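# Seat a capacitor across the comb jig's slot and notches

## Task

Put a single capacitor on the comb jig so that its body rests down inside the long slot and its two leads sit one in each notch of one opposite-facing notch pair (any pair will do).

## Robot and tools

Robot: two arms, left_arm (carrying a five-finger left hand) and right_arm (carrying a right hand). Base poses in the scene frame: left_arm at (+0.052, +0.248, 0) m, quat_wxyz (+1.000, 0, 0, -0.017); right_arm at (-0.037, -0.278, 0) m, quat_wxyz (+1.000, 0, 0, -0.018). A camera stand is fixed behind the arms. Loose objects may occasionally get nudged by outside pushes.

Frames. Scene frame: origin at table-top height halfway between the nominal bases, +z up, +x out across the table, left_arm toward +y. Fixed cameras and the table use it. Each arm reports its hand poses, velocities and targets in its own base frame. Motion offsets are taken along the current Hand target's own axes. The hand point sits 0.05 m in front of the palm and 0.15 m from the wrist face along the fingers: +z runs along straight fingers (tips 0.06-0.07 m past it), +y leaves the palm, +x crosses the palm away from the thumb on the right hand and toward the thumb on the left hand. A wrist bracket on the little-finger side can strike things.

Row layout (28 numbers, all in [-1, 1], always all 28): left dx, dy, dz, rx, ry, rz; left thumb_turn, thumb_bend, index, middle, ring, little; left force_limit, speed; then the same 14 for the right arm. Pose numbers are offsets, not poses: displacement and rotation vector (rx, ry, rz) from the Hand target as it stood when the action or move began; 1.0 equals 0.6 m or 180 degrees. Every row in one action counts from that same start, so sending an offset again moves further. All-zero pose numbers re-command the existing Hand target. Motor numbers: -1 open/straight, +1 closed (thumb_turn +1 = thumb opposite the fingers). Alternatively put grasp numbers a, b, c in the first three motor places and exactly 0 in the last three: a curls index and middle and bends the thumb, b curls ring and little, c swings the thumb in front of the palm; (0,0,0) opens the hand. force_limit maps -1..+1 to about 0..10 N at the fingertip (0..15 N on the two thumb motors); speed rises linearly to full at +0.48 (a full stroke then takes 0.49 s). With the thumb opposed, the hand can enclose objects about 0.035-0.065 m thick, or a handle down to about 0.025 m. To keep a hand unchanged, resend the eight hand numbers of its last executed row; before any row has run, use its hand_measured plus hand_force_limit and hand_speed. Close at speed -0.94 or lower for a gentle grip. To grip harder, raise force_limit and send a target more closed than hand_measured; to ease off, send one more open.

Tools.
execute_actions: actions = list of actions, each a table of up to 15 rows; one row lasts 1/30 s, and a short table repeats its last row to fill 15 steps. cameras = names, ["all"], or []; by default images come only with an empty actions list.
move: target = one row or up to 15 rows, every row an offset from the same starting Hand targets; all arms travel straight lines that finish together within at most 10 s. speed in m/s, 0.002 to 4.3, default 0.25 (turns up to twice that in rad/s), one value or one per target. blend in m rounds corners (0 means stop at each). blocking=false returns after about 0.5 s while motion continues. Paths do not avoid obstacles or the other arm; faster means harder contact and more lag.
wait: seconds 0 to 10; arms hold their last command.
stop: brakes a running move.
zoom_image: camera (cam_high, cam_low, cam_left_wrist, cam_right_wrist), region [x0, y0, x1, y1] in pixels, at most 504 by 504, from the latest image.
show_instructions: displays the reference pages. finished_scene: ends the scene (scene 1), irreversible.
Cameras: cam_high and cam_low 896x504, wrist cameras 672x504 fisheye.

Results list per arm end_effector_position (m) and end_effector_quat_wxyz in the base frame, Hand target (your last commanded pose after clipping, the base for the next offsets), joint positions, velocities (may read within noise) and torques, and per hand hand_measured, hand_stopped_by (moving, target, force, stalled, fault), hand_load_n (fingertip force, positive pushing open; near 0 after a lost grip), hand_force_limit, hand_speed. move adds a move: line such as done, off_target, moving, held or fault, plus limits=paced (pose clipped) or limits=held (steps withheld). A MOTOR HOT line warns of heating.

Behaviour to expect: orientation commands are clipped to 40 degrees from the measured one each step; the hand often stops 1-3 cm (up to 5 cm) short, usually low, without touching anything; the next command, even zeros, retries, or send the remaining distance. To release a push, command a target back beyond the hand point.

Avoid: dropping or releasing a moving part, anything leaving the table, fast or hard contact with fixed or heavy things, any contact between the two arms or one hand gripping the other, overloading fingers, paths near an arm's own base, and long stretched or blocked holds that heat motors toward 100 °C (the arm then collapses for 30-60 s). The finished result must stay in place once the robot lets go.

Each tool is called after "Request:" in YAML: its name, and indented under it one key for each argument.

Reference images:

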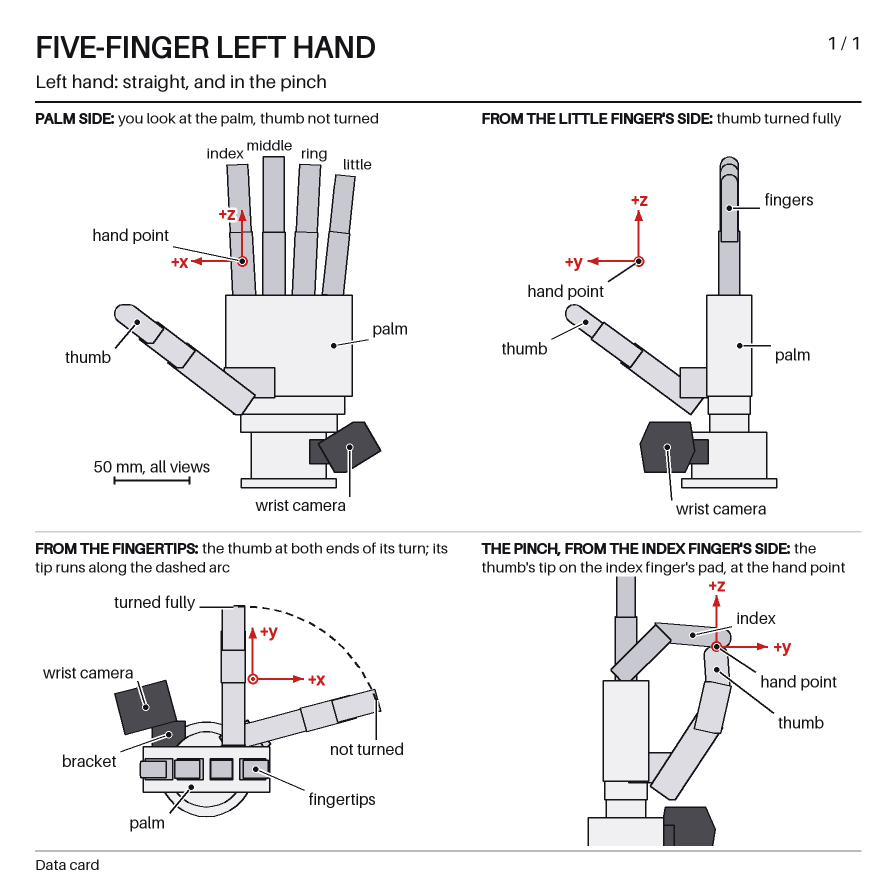

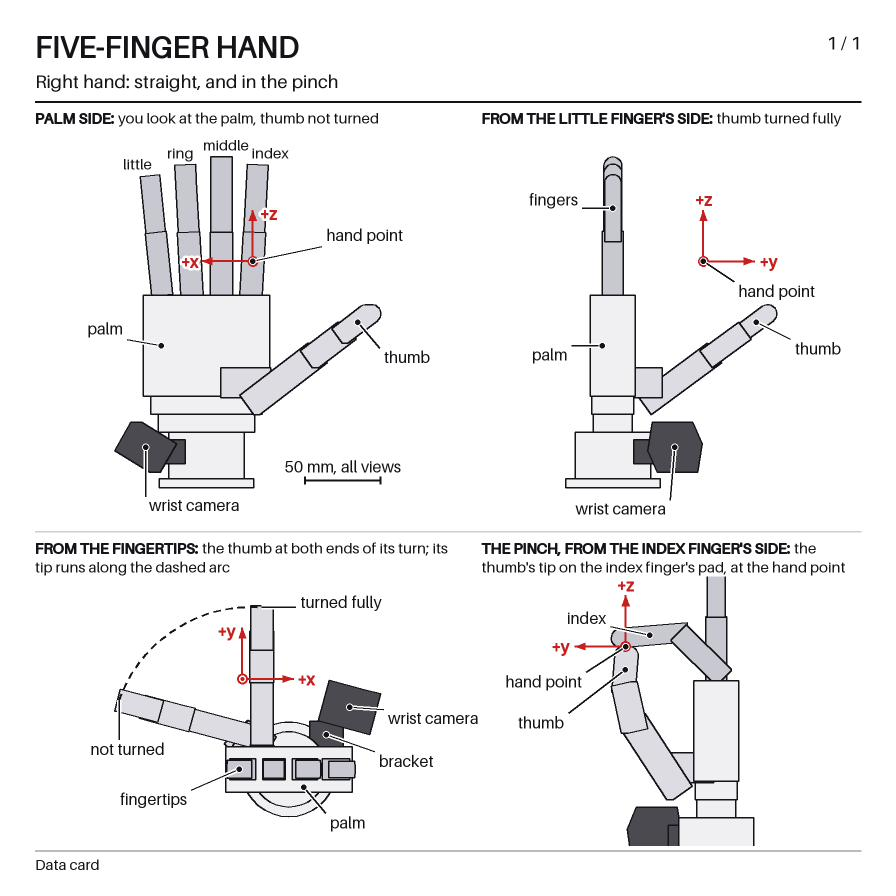

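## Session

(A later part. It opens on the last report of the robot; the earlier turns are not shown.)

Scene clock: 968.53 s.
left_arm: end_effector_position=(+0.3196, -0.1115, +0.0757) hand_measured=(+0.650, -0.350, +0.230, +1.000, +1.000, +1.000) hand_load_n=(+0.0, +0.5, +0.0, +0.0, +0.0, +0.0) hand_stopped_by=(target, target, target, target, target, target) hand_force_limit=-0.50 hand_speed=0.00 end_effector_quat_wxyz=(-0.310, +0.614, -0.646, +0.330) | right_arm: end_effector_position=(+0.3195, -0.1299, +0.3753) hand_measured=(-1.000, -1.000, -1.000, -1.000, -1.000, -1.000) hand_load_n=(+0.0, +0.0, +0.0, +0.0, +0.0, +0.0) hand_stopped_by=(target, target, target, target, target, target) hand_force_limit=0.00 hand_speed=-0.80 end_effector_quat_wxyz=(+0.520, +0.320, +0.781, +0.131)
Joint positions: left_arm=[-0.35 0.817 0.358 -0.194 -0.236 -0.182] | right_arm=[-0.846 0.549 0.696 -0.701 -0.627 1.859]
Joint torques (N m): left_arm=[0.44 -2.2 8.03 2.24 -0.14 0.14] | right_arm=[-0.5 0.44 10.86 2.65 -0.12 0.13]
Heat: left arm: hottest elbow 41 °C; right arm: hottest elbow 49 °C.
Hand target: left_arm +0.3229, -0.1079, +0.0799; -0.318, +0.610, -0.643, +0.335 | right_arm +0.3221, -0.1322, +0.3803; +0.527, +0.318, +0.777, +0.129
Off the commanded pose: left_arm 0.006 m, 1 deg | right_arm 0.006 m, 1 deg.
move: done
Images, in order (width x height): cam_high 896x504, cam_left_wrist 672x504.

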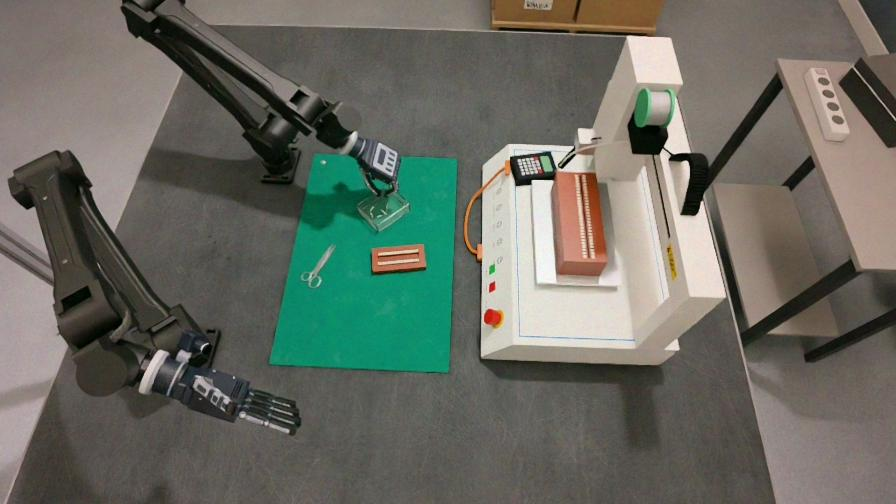

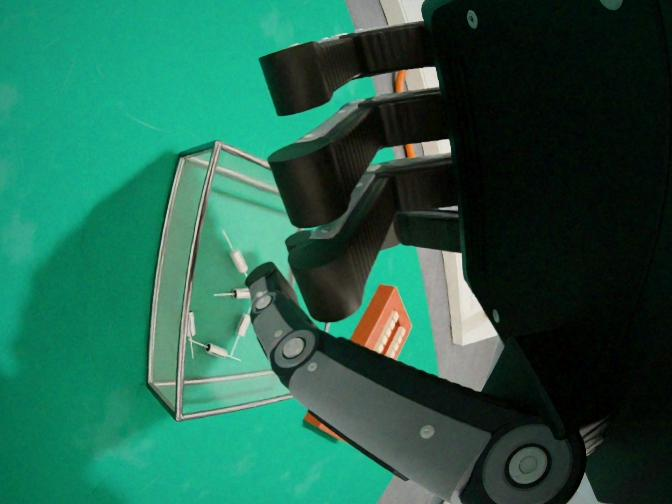

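Request:
move:
  target: [-0.0135, 0.0365, 0.0320, 0, 0, 0, 0.65, -0.35, 0.23, 1.0, 1.0, 1.0, -0.5, 0.0, 0,0,0,0,0,0, -1, -1, -1, -1, -1, -1, 0.0, -0.8]
  cameras: ["cam_high","cam_left_wrist"]
  speed: 0.1

Request:
zoom_image:
  camera: "cam_high"
  region: [355, 170, 415, 235]

Request:
zoom_image:
  camera: "cam_left_wrist"
  region: [120, 120, 420, 420]

Scene clock: 997.37 s.
left_arm: end_effector_position=(+0.3243, -0.1041, +0.0536) hand_measured=(+0.650, -0.350, +0.230, +1.000, +1.000, +1.000) hand_load_n=(+0.0, +0.0, +0.0, +0.0, +0.0, +0.0) hand_stopped_by=(target, target, target, target, target, target) hand_force_limit=-0.50 hand_speed=0.00 end_effector_quat_wxyz=(-0.314, +0.612, -0.642, +0.339) | right_arm: end_effector_position=(+0.3195, -0.1299, +0.3753) hand_measured=(-1.000, -1.000, -1.000, -1.000, -1.000, -1.000) hand_load_n=(+0.0, +0.0, +0.0, +0.0, +0.0, +0.0) hand_stopped_by=(target, target, target, target, target, target) hand_force_limit=0.00 hand_speed=-0.80 end_effector_quat_wxyz=(+0.520, +0.320, +0.781, +0.131)
Joint positions: left_arm=[-0.309 0.874 0.301 -0.052 -0.202 -0.157] | right_arm=[-0.846 0.549 0.696 -0.701 -0.627 1.859]
Joint torques (N m): left_arm=[0.56 -0.56 7.62 2.26 -0.11 0.12] | right_arm=[-0.38 0.44 10.85 2.62 -0.12 0.13]
Heat: left arm: hottest elbow 39 °C; right arm: hottest elbow 49 °C.
Hand target: left_arm +0.3265, -0.1000, +0.0509; -0.318, +0.610, -0.643, +0.335 | right_arm +0.3221, -0.1322, +0.3803; +0.527, +0.318, +0.777, +0.129
Off the commanded pose: left_arm 0.005 m, 1 deg | right_arm 0.006 m, 1 deg.
move: done
Images, in order (width x height): cam_high 896x504, cam_left_wrist 672x504.

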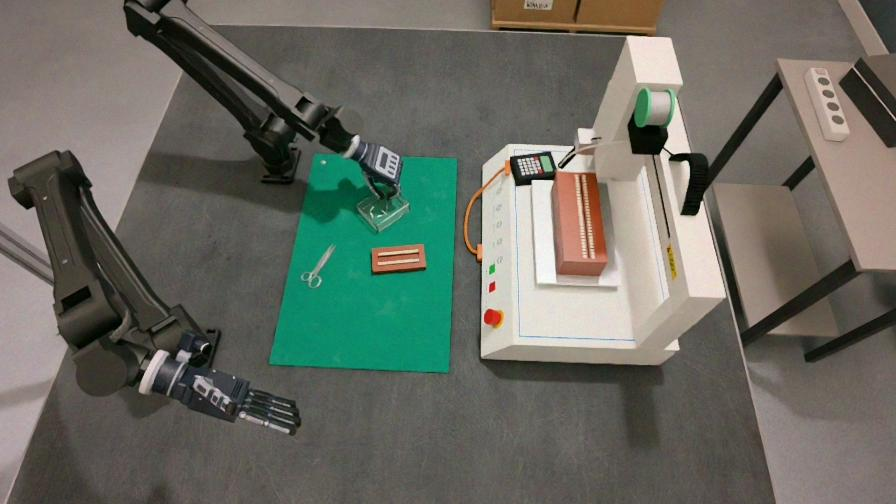

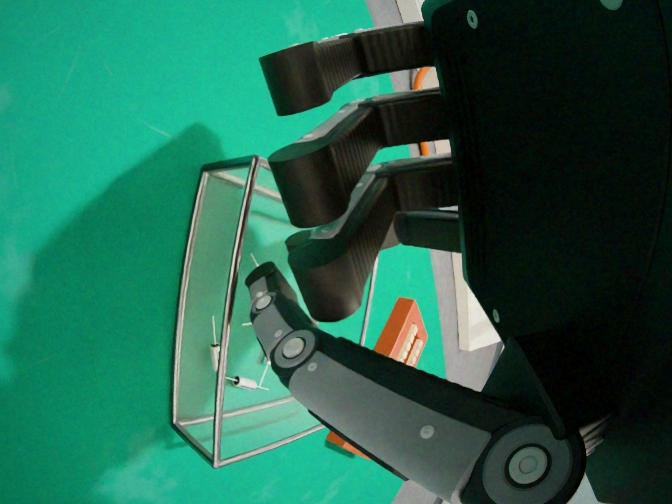

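Scaled by 7.754 from the camera's 896x504 image, which has a finer 1280x720 frame.

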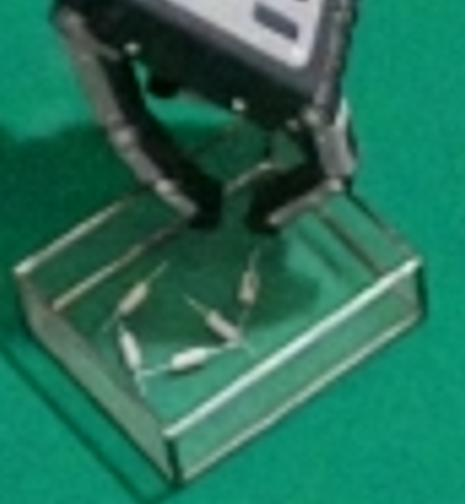

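Scaled by 1.680 from the camera's 672x504 image, which has a finer 960x720 frame.

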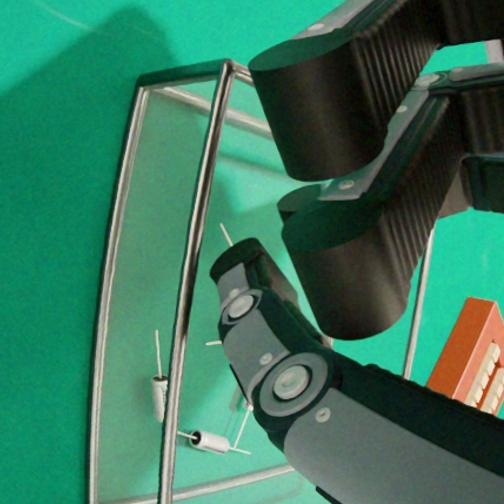

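Request:
move:
  target: [0.0192, 0.0123, 0.0161, 0, 0, 0, 0.65, -0.35, 0.23, 1.0, 1.0, 1.0, -0.5, 0.0, 0,0,0,0,0,0, -1, -1, -1, -1, -1, -1, 0.0, -0.8]
  cameras: ["cam_high","cam_left_wrist"]
  speed: 0.1

Request:
zoom_image:
  camera: "cam_high"
  region: [355, 170, 415, 235]

Request:
zoom_image:
  camera: "cam_left_wrist"
  region: [120, 120, 420, 420]

Scene clock: 1037.30 s.
left_arm: end_effector_position=(+0.3301, -0.1071, +0.0423) hand_measured=(+0.650, -0.350, +0.230, +1.000, +1.000, +1.000) hand_load_n=(+0.0, +0.0, +0.0, +0.0, +0.0, +0.0) hand_stopped_by=(target, target, target, target, target, target) hand_force_limit=-0.50 hand_speed=0.00 end_effector_quat_wxyz=(-0.321, +0.610, -0.644, +0.332) | right_arm: end_effector_position=(+0.3195, -0.1299, +0.3753) hand_measured=(-1.000, -1.000, -1.000, -1.000, -1.000, -1.000) hand_load_n=(+0.0, +0.0, +0.0, +0.0, +0.0, +0.0) hand_stopped_by=(target, target, target, target, target, target) hand_force_limit=0.00 hand_speed=-0.80 end_effector_quat_wxyz=(+0.520, +0.320, +0.781, +0.131)
Joint positions: left_arm=[-0.33 0.942 0.296 0.017 -0.234 -0.157] | right_arm=[-0.846 0.549 0.696 -0.701 -0.627 1.859]
Joint torques (N m): left_arm=[-1.55 -0.97 7.19 2.26 -0.34 -0.15] | right_arm=[-0.38 0.38 10.86 2.62 -0.12 0.13]
Heat: left arm: hottest elbow 36 °C; right arm: hottest elbow 49 °C.
Hand target: left_arm +0.3297, -0.1117, +0.0395; -0.318, +0.610, -0.643, +0.336 | right_arm +0.3221, -0.1322, +0.3803; +0.527, +0.318, +0.777, +0.129
Off the commanded pose: left_arm 0.006 m, 1 deg | right_arm 0.006 m, 1 deg.
move: done
Images, in order (width x height): cam_high 896x504, cam_left_wrist 672x504.

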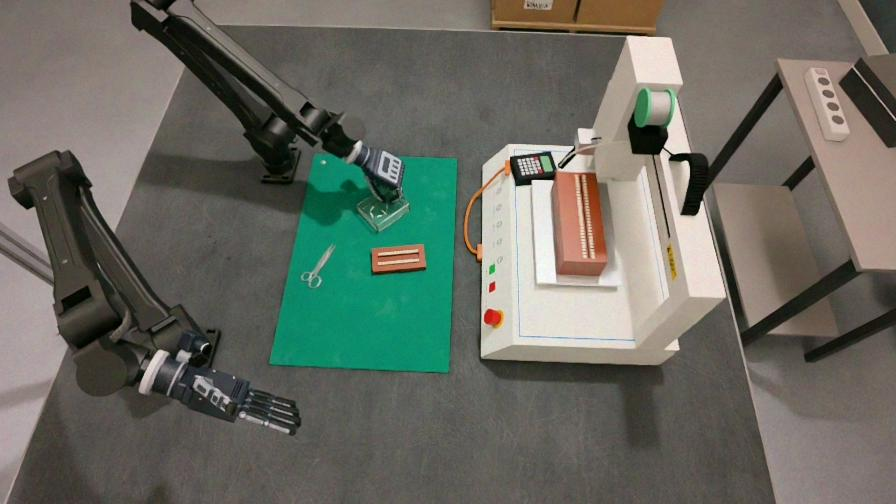

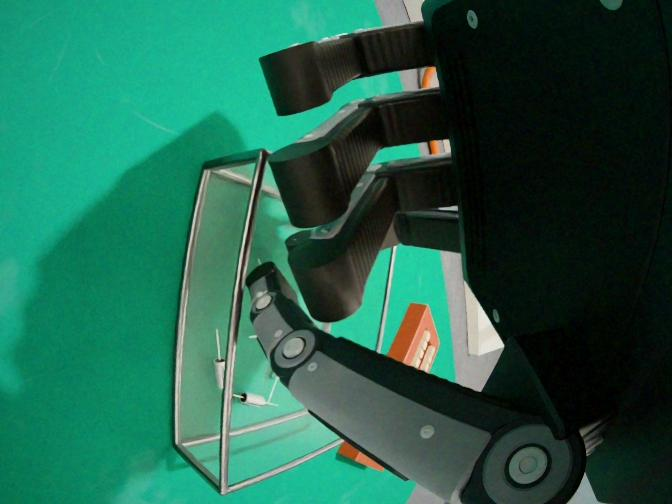

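Scaled by 7.754 from the camera's 896x504 image, which has a finer 1280x720 frame.

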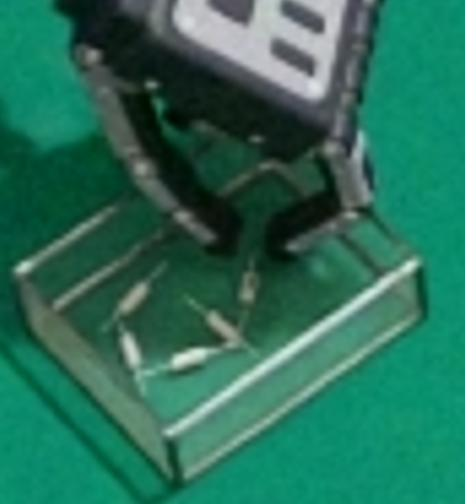

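Scaled by 1.680 from the camera's 672x504 image, which has a finer 960x720 frame.

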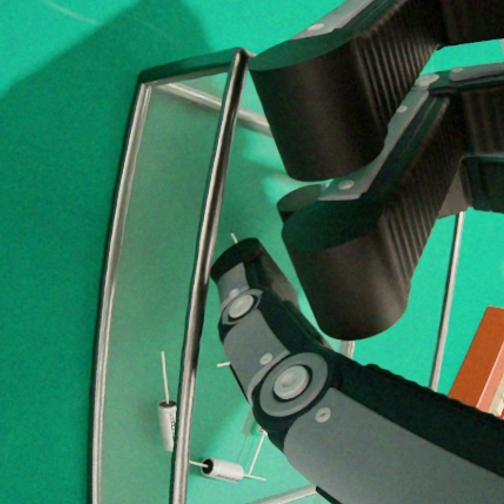

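Request:
move:
  target: [0.0258, -0.0260, -0.0168, 0, 0, 0, 0.65, -0.35, 0.23, 1.0, 1.0, 1.0, -0.5, 0.0, 0,0,0,0,0,0, -1, -1, -1, -1, -1, -1, 0.0, -0.8]
  cameras: ["cam_high","cam_left_wrist"]
  speed: 0.1

Request:
zoom_image:
  camera: "cam_high"
  region: [355, 170, 415, 235]

Request:
zoom_image:
  camera: "cam_left_wrist"
  region: [120, 120, 420, 420]

Scene clock: 1116.63 s.
left_arm: end_effector_position=(+0.3174, -0.1177, +0.0386) hand_measured=(+0.650, -0.350, +0.230, +1.000, +1.000, +1.000) hand_load_n=(+0.5, -0.5, +0.0, +0.0, +0.0, +0.5) hand_stopped_by=(target, target, target, target, target, target) hand_force_limit=-0.50 hand_speed=0.00 end_effector_quat_wxyz=(-0.314, +0.614, -0.651, +0.319) | right_arm: end_effector_position=(+0.3195, -0.1299, +0.3753) hand_measured=(-1.000, -1.000, -1.000, -1.000, -1.000, -1.000) hand_load_n=(+0.0, +0.0, +0.0, +0.0, +0.0, -0.5) hand_stopped_by=(target, target, target, target, target, target) hand_force_limit=0.00 hand_speed=-0.80 end_effector_quat_wxyz=(+0.520, +0.320, +0.781, +0.131)
Joint positions: left_arm=[-0.395 0.929 0.301 -0.046 -0.284 -0.199] | right_arm=[-0.846 0.549 0.696 -0.701 -0.627 1.859]
Joint torques (N m): left_arm=[-1.61 -2.67 10.76 1.13 -0.41 -0.11] | right_arm=[-0.38 0.38 10.86 2.62 -0.12 0.13]
Heat: left arm: hottest elbow 35 °C; right arm: hottest elbow 49 °C.
Hand target: left_arm +0.3295, -0.1272, +0.0581; -0.318, +0.610, -0.643, +0.336 | right_arm +0.3221, -0.1322, +0.3803; +0.527, +0.318, +0.777, +0.129
Off the commanded pose: left_arm 0.025 m, 2 deg | right_arm 0.006 m, 1 deg.
move: off_target (left_arm)
Images, in order (width x height): cam_high 896x504, cam_left_wrist 672x504.

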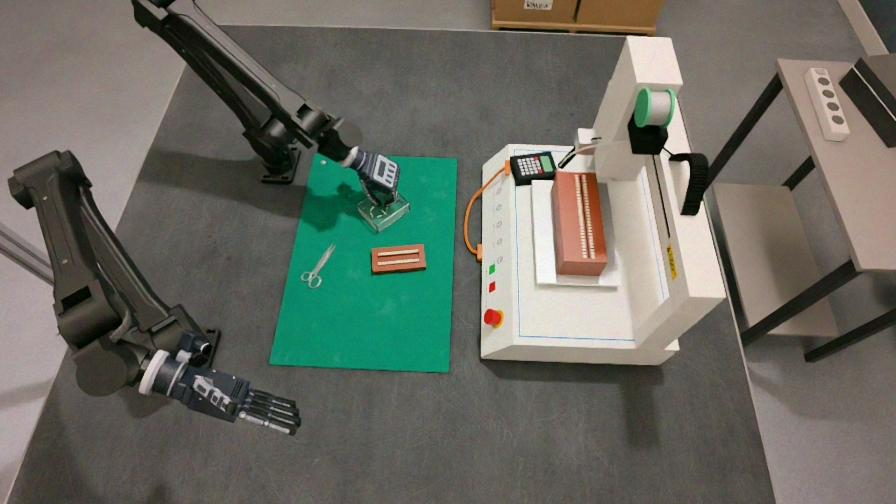

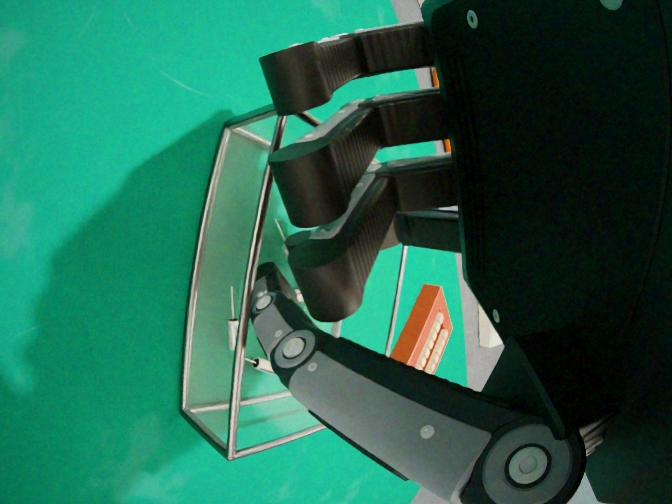

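Scaled by 7.754 from the camera's 896x504 image, which has a finer 1280x720 frame.

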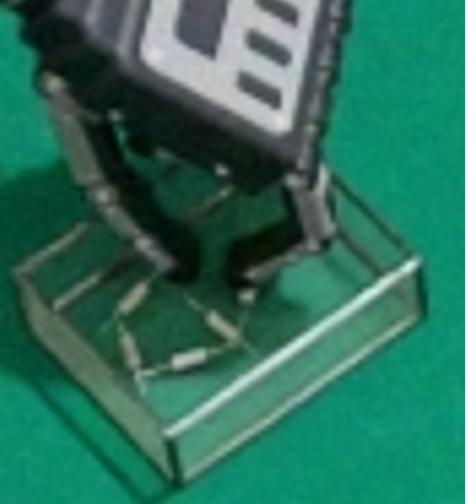

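Scaled by 1.680 from the camera's 672x504 image, which has a finer 960x720 frame.

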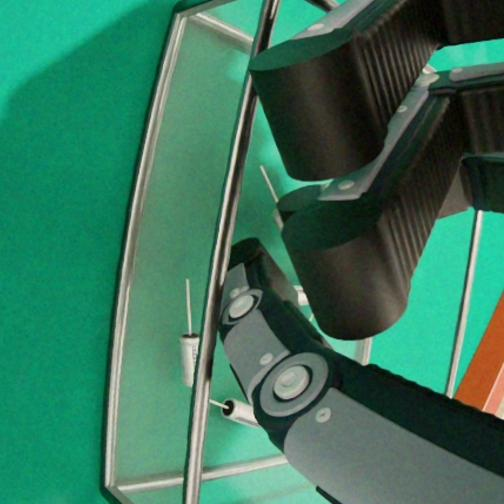

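Request:
move:
  target: [0, -0.02, -0.01, 0, 0, 0, 0.65, -0.35, 0.23, 1.0, 1.0, 1.0, -0.5, 0.0, 0,0,0,0,0,0, -1, -1, -1, -1, -1, -1, 0.0, -0.8]
  cameras: ["cam_high","cam_left_wrist"]
  speed: 0.1

Request:
zoom_image:
  camera: "cam_high"
  region: [355, 170, 415, 235]

Request:
zoom_image:
  camera: "cam_left_wrist"
  region: [120, 120, 420, 420]

Scene clock: 1126.83 s.
left_arm: end_effector_position=(+0.3163, -0.1172, +0.0472) hand_measured=(+0.650, -0.350, +0.230, +1.000, +1.000, +1.000) hand_load_n=(+0.0, +0.0, +0.5, +0.0, +0.0, +0.0) hand_stopped_by=(target, target, target, target, target, target) hand_force_limit=-0.50 hand_speed=0.00 end_effector_quat_wxyz=(-0.312, +0.615, -0.653, +0.314) | right_arm: end_effector_position=(+0.3195, -0.1299, +0.3753) hand_measured=(-1.000, -1.000, -1.000, -1.000, -1.000, -1.000) hand_load_n=(+0.0, -0.5, +0.0, +0.0, +0.0, +0.0) hand_stopped_by=(target, target, target, target, target, target) hand_force_limit=0.00 hand_speed=-0.80 end_effector_quat_wxyz=(+0.520, +0.320, +0.781, +0.131)
Joint positions: left_arm=[-0.395 0.902 0.322 -0.107 -0.284 -0.2] | right_arm=[-0.846 0.549 0.696 -0.701 -0.627 1.859]
Joint torques (N m): left_arm=[-1.32 -2.78 11.52 1.32 -0.32 -0.11] | right_arm=[-0.44 0.32 10.84 2.61 -0.12 0.13]
Heat: left arm: hottest elbow 35 °C; right arm: hottest elbow 49 °C.
Hand target: left_arm +0.3314, -0.1273, +0.0713; -0.318, +0.610, -0.643, +0.335 | right_arm +0.3221, -0.1322, +0.3803; +0.527, +0.318, +0.777, +0.129
Off the commanded pose: left_arm 0.030 m, 3 deg | right_arm 0.006 m, 1 deg.
move: off_target (left_arm)
Images, in order (width x height): cam_high 896x504, cam_left_wrist 672x504.

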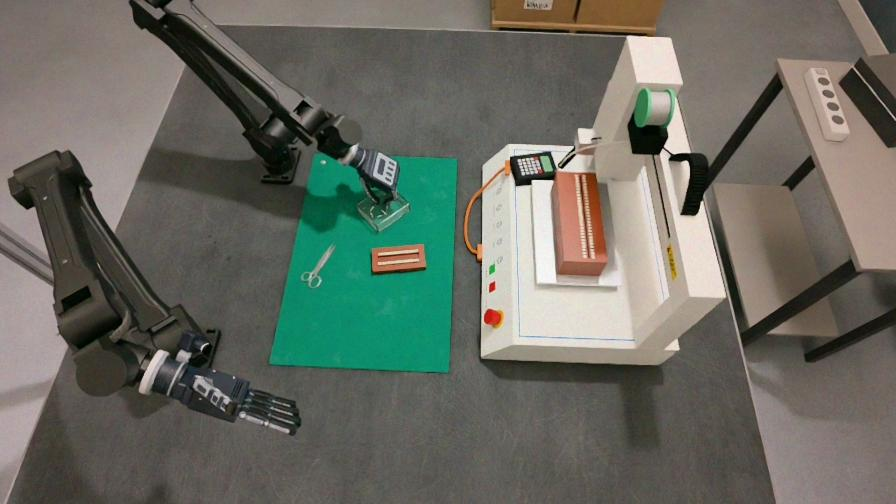

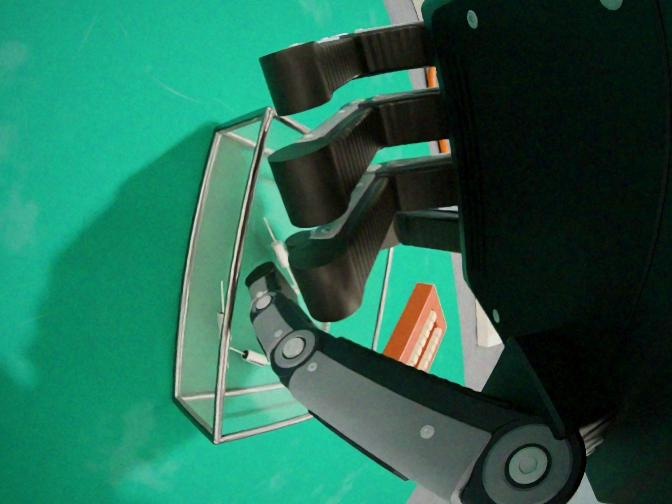

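Scaled by 7.754 from the camera's 896x504 image, which has a finer 1280x720 frame.

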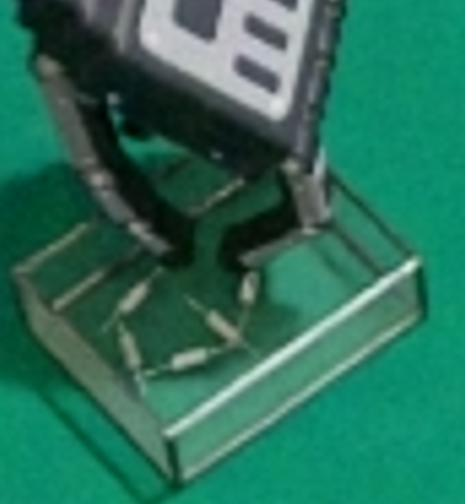

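Scaled by 1.680 from the camera's 672x504 image, which has a finer 960x720 frame.

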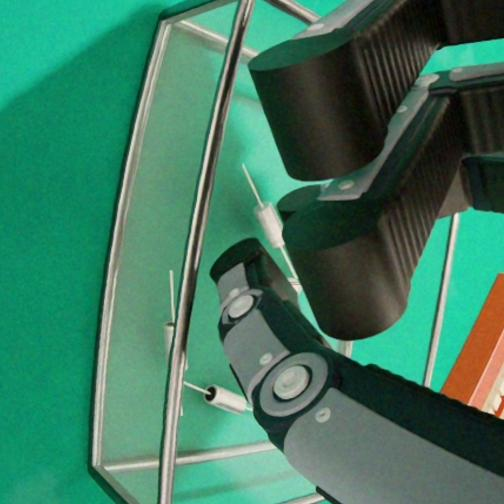

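Request:
move:
  target:
    - [-0.0323, -0.0409, -0.0357, 0, 0, 0, 0.65, -0.35, 0.23, 1.0, 1.0, 1.0, -0.5, 0.0, 0,0,0,0,0,0, -1, -1, -1, -1, -1, -1, 0.0, -0.8]
    - [-0.0023, 0.0116, 0.0020, 0, 0, 0, 0.65, -0.35, 0.23, 1.0, 1.0, 1.0, -0.5, 0.0, 0,0,0,0,0,0, -1, -1, -1, -1, -1, -1, 0.0, -0.8]
  cameras: ["cam_high","cam_left_wrist"]
  speed: 0.15

Request:
zoom_image:
  camera: "cam_high"
  region: [355, 170, 415, 235]

Request:
zoom_image:
  camera: "cam_left_wrist"
  region: [120, 120, 420, 420]

Scene clock: 1147.67 s.
left_arm: end_effector_position=(+0.3276, -0.1205, +0.0663) hand_measured=(+0.650, -0.350, +0.230, +1.000, +1.000, +1.000) hand_load_n=(+0.0, +0.0, +0.5, +0.0, +0.0, +0.5) hand_stopped_by=(target, target, target, target, target, target) hand_force_limit=-0.50 hand_speed=0.00 end_effector_quat_wxyz=(-0.321, +0.609, -0.645, +0.331) | right_arm: end_effector_position=(+0.3195, -0.1299, +0.3753) hand_measured=(-1.000, -1.000, -1.000, -1.000, -1.000, -1.000) hand_load_n=(+0.0, +0.0, +0.0, +0.0, +0.0, +0.0) hand_stopped_by=(target, target, target, target, target, target) hand_force_limit=0.00 hand_speed=-0.80 end_effector_quat_wxyz=(+0.520, +0.320, +0.781, +0.131)
Joint positions: left_arm=[-0.391 0.883 0.349 -0.109 -0.283 -0.192] | right_arm=[-0.846 0.549 0.696 -0.701 -0.627 1.859]
Joint torques (N m): left_arm=[-1.55 -0.73 7.94 2.21 -0.38 -0.16] | right_arm=[-0.38 0.38 10.85 2.63 -0.12 0.13]
Heat: left arm: hottest elbow 37 °C; right arm: hottest elbow 50 °C.
Hand target: left_arm +0.3284, -0.1257, +0.0647; -0.318, +0.610, -0.643, +0.335 | right_arm +0.3221, -0.1322, +0.3803; +0.527, +0.318, +0.777, +0.129
Off the commanded pose: left_arm 0.006 m, 1 deg | right_arm 0.006 m, 1 deg.
move: done
Images, in order (width x height): cam_high 896x504, cam_left_wrist 672x504.

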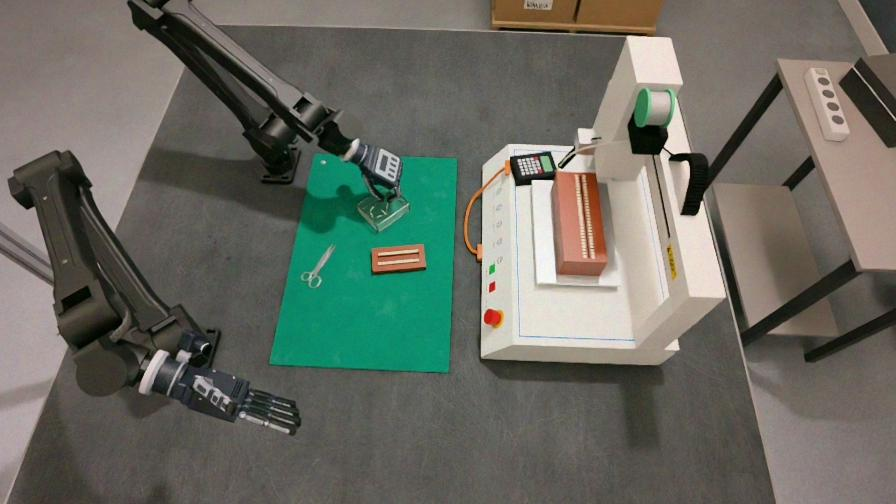

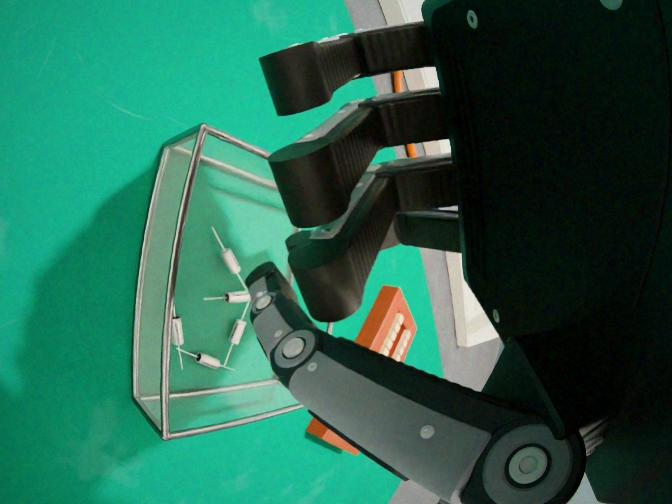

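Scaled by 7.754 from the camera's 896x504 image, which has a finer 1280x720 frame.

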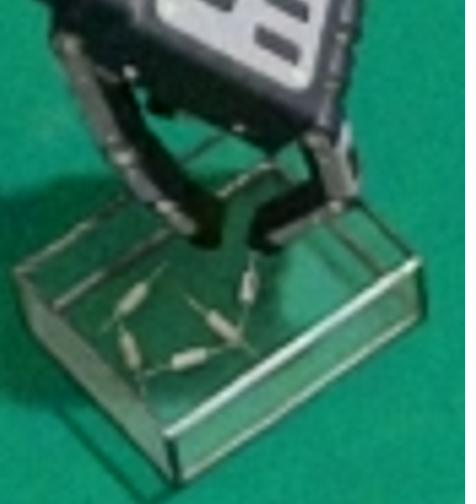

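Scaled by 1.680 from the camera's 672x504 image, which has a finer 960x720 frame.

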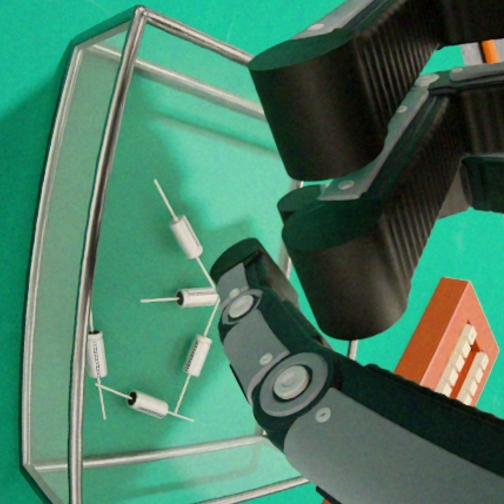

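Request:
move:
  target: [0.0082, 0.0162, 0.0150, 0, 0, 0, 0.65, -0.35, 0.23, 1.0, 1.0, 1.0, -0.5, 0.0, 0,0,0,0,0,0, -1, -1, -1, -1, -1, -1, 0.0, -0.8]
  cameras: ["cam_high","cam_left_wrist"]
  speed: 0.1

Request:
zoom_image:
  camera: "cam_high"
  region: [355, 170, 415, 235]

Request:
zoom_image:
  camera: "cam_left_wrist"
  region: [120, 120, 420, 420]

Scene clock: 1164.93 s.
left_arm: end_effector_position=(+0.3303, -0.1257, +0.0543) hand_measured=(+0.650, -0.350, +0.230, +1.000, +1.000, +1.000) hand_load_n=(+0.0, +0.0, +0.0, +0.0, +0.0, +0.0) hand_stopped_by=(target, target, target, target, target, target) hand_force_limit=-0.50 hand_speed=0.00 end_effector_quat_wxyz=(-0.321, +0.609, -0.644, +0.332) | right_arm: end_effector_position=(+0.3195, -0.1299, +0.3753) hand_measured=(-1.000, -1.000, -1.000, -1.000, -1.000, -1.000) hand_load_n=(+0.0, +0.0, +0.0, +0.0, +0.0, +0.0) hand_stopped_by=(target, target, target, target, target, target) hand_force_limit=0.00 hand_speed=-0.80 end_effector_quat_wxyz=(+0.520, +0.320, +0.781, +0.131)
Joint positions: left_arm=[-0.409 0.935 0.335 -0.042 -0.297 -0.203] | right_arm=[-0.846 0.549 0.696 -0.701 -0.627 1.859]
Joint torques (N m): left_arm=[-1.49 -1.2 7.45 2.18 -0.39 -0.18] | right_arm=[-0.32 0.44 10.85 2.63 -0.13 0.13]
Heat: left arm: hottest elbow 37 °C; right arm: hottest elbow 50 °C.
Hand target: left_arm +0.3301, -0.1308, +0.0518; -0.318, +0.610, -0.643, +0.336 | right_arm +0.3221, -0.1322, +0.3803; +0.527, +0.318, +0.777, +0.129
Off the commanded pose: left_arm 0.006 m, 1 deg | right_arm 0.006 m, 1 deg.
move: done
Images, in order (width x height): cam_high 896x504, cam_left_wrist 672x504.

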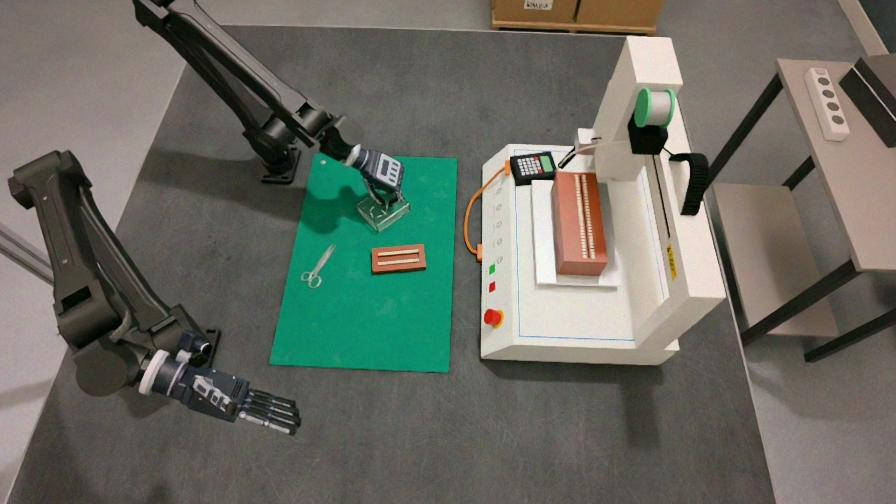

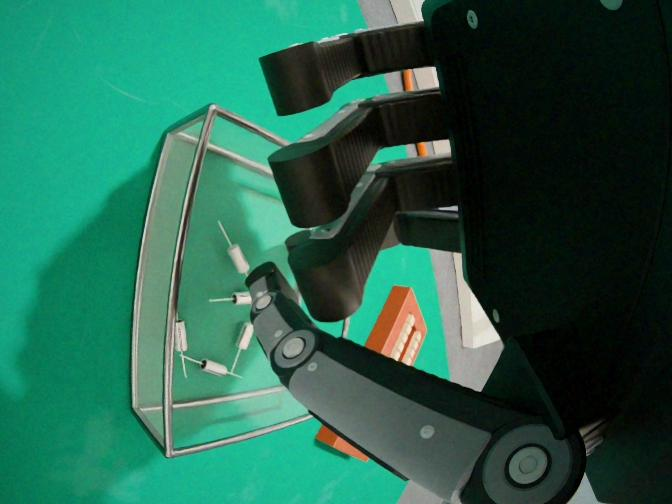

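Scaled by 7.754 from the camera's 896x504 image, which has a finer 1280x720 frame.

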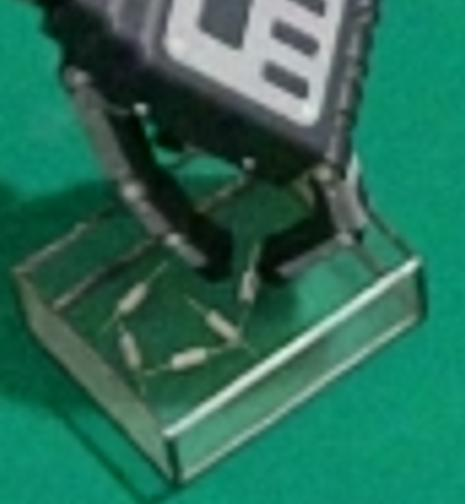

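Scaled by 1.680 from the camera's 672x504 image, which has a finer 960x720 frame.

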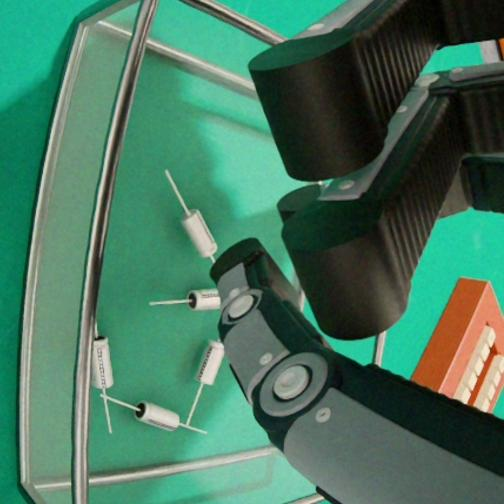

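Request:
move:
  target: [0, 0.0109, 0.0076, 0, 0, 0, 0.65, -0.35, 0.23, 1.0, 1.0, 1.0, -0.5, 0.0, 0,0,0,0,0,0, -1, -1, -1, -1, -1, -1, 0.0, -0.8]
  cameras: ["cam_high","cam_left_wrist"]
  speed: 0.1

Request:
zoom_image:
  camera: "cam_high"
  region: [355, 170, 415, 235]

Request:
zoom_image:
  camera: "cam_left_wrist"
  region: [120, 120, 420, 420]

Scene clock: 1191.63 s.
left_arm: end_effector_position=(+0.3304, -0.1258, +0.0462) hand_measured=(+0.650, -0.350, +0.230, +1.000, +1.000, +1.000) hand_load_n=(+0.0, +0.5, +0.0, +0.0, +0.0, +0.0) hand_stopped_by=(target, target, target, target, target, target) hand_force_limit=-0.50 hand_speed=0.00 end_effector_quat_wxyz=(-0.321, +0.609, -0.645, +0.332) | right_arm: end_effector_position=(+0.3195, -0.1299, +0.3753) hand_measured=(-1.000, -1.000, -1.000, -1.000, -1.000, -1.000) hand_load_n=(+0.0, +0.0, +0.0, +0.0, +0.0, +0.0) hand_stopped_by=(target, target, target, target, target, target) hand_force_limit=0.00 hand_speed=-0.80 end_effector_quat_wxyz=(+0.520, +0.320, +0.781, +0.131)
Joint positions: left_arm=[-0.409 0.961 0.321 -0.003 -0.297 -0.203] | right_arm=[-0.846 0.549 0.696 -0.701 -0.627 1.859]
Joint torques (N m): left_arm=[-1.61 -1.26 7.3 2.18 -0.38 -0.17] | right_arm=[-0.44 0.32 10.85 2.63 -0.12 0.13]
Heat: left arm: hottest elbow 36 °C; right arm: hottest elbow 50 °C.
Hand target: left_arm +0.3299, -0.1307, +0.0436; -0.318, +0.610, -0.643, +0.335 | right_arm +0.3221, -0.1322, +0.3803; +0.527, +0.318, +0.777, +0.129
Off the commanded pose: left_arm 0.006 m, 1 deg | right_arm 0.006 m, 1 deg.
move: done
Images, in order (width x height): cam_high 896x504, cam_left_wrist 672x504.

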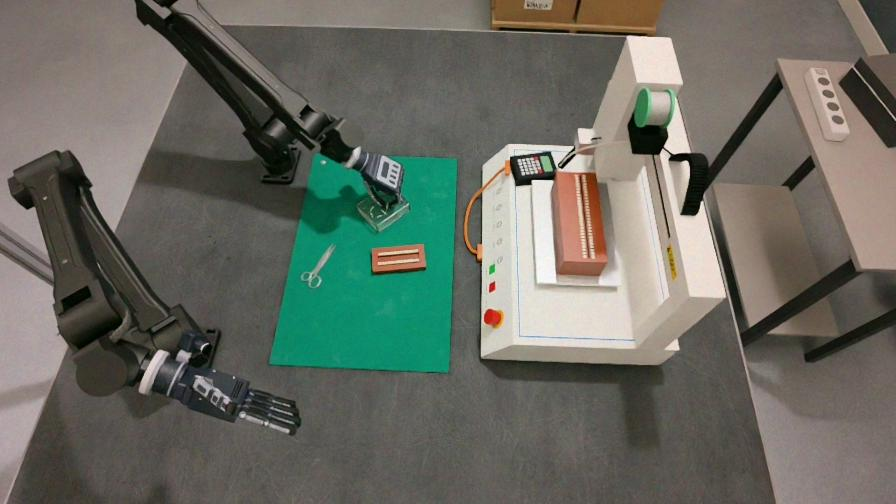

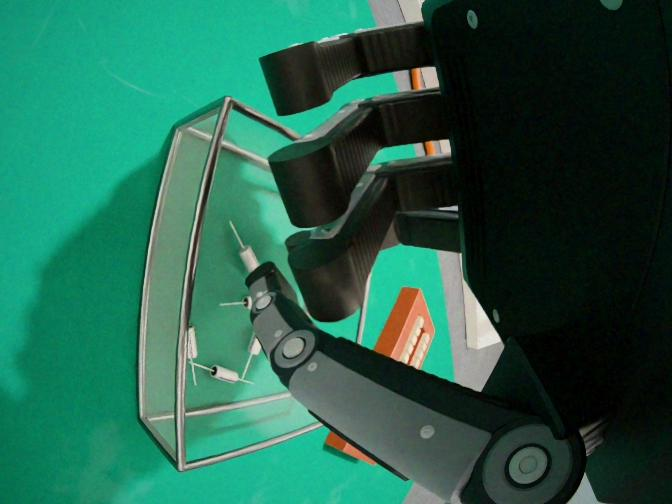

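Scaled by 7.754 from the camera's 896x504 image, which has a finer 1280x720 frame.

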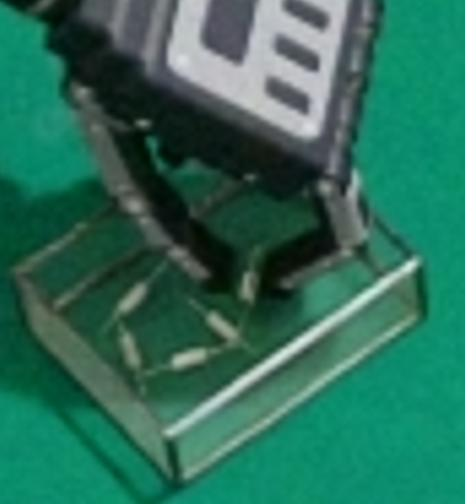

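Scaled by 1.680 from the camera's 672x504 image, which has a finer 960x720 frame.

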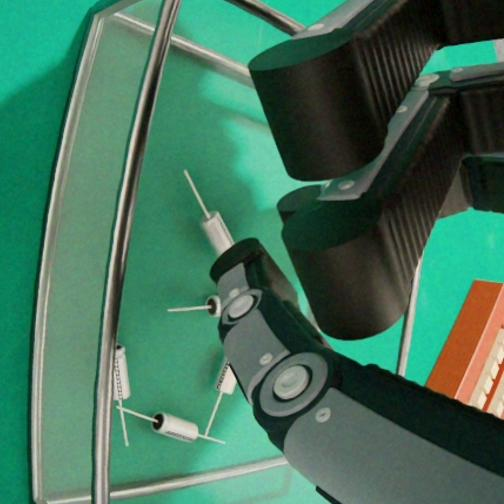

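Request:
zoom_image:
  camera: "cam_high"
  region: [372, 190, 406, 220]

Request:
zoom_image:
  camera: "cam_left_wrist"
  region: [200, 190, 320, 300]

Scaled by 14.824 from the camera's 896x504 image, which has a finer 1280x720 frame.

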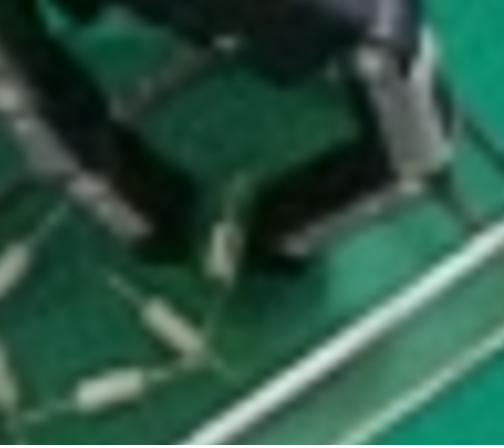

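Scaled by 4.200 from the camera's 672x504 image, which has a finer 960x720 frame.

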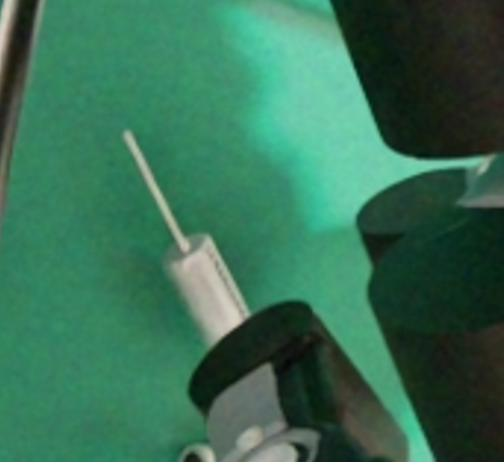

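Request:
move:
  target: [-0.0030, 0.0121, 0.0002, 0, 0, 0, 0.65, -0.35, 0.23, 1.0, 1.0, 1.0, -0.5, 0.0, 0,0,0,0,0,0, -1, -1, -1, -1, -1, -1, 0.0, -0.8]
  cameras: ["cam_high","cam_left_wrist"]
  speed: 0.1

Request:
zoom_image:
  camera: "cam_high"
  region: [372, 190, 406, 220]

Request:
zoom_image:
  camera: "cam_left_wrist"
  region: [200, 190, 320, 300]

Scene clock: 1261.90 s.
left_arm: end_effector_position=(+0.3266, -0.1242, +0.0404) hand_measured=(+0.650, -0.350, +0.230, +1.000, +1.000, +1.000) hand_load_n=(+0.0, +0.0, +0.0, +0.5, +0.0, +0.0) hand_stopped_by=(target, target, target, target, target, target) hand_force_limit=-0.50 hand_speed=0.00 end_effector_quat_wxyz=(-0.321, +0.609, -0.644, +0.332) | right_arm: end_effector_position=(+0.3195, -0.1299, +0.3753) hand_measured=(-1.000, -1.000, -1.000, -1.000, -1.000, -1.000) hand_load_n=(+0.0, +0.0, +0.0, +0.0, +0.0, +0.0) hand_stopped_by=(target, target, target, target, target, target) hand_force_limit=0.00 hand_speed=-0.80 end_effector_quat_wxyz=(+0.520, +0.320, +0.781, +0.131)
Joint positions: left_arm=[-0.409 0.962 0.302 0.018 -0.297 -0.203] | right_arm=[-0.846 0.549 0.696 -0.701 -0.627 1.859]
Joint torques (N m): left_arm=[-1.61 -1.32 7.15 2.26 -0.35 -0.17] | right_arm=[-0.5 0.38 10.85 2.65 -0.12 0.13]
Heat: left arm: hottest elbow 36 °C; right arm: hottest elbow 50 °C.
Hand target: left_arm +0.3260, -0.1288, +0.0377; -0.318, +0.610, -0.643, +0.335 | right_arm +0.3221, -0.1322, +0.3803; +0.527, +0.318, +0.777, +0.129
Off the commanded pose: left_arm 0.005 m, 1 deg | right_arm 0.006 m, 1 deg.
move: done
Images, in order (width x height): cam_high 896x504, cam_left_wrist 672x504.

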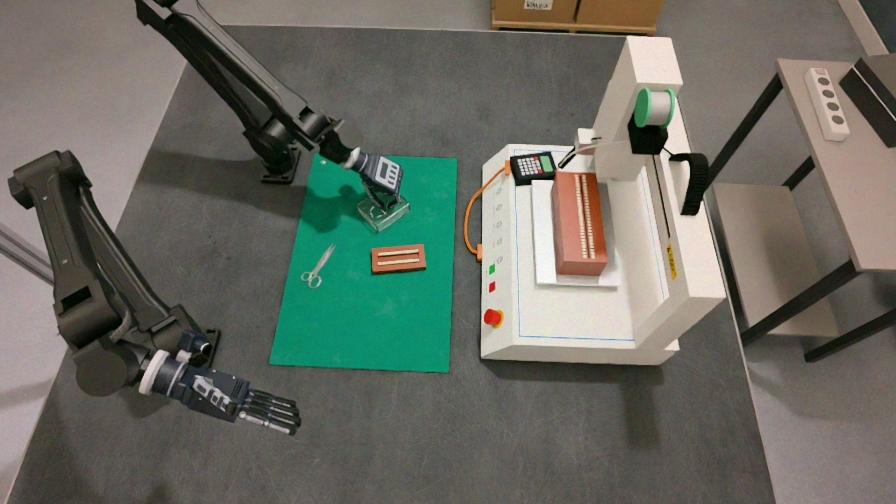

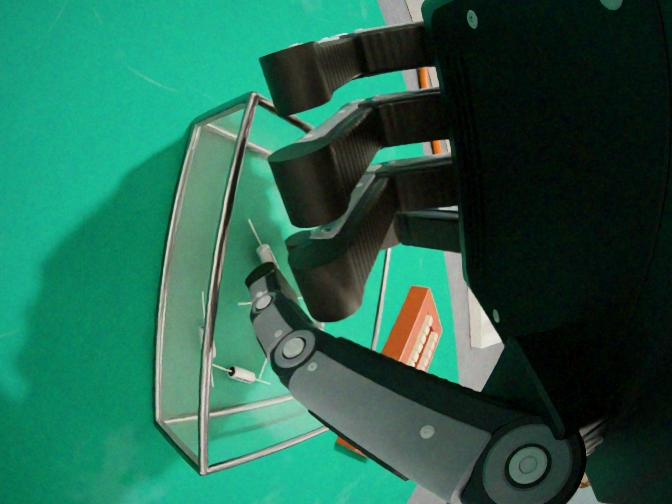

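Scaled by 14.824 from the camera's 896x504 image, which has a finer 1280x720 frame.

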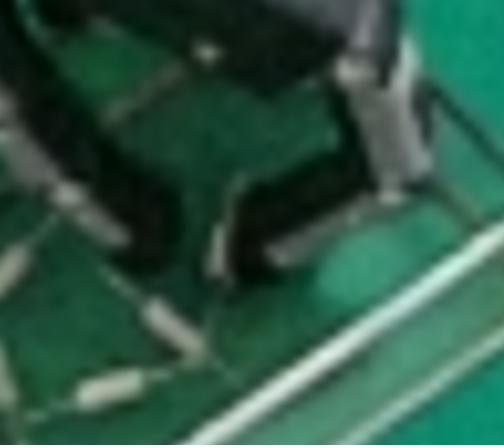

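Scaled by 4.200 from the camera's 672x504 image, which has a finer 960x720 frame.

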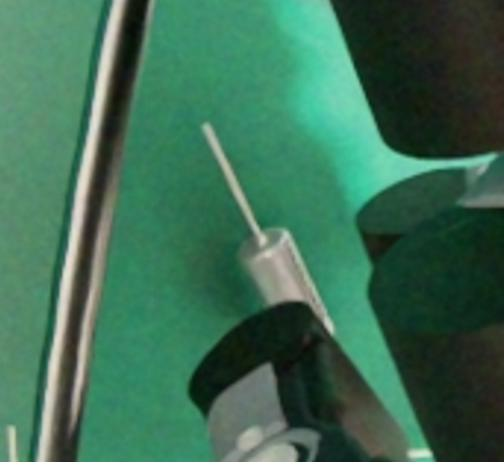

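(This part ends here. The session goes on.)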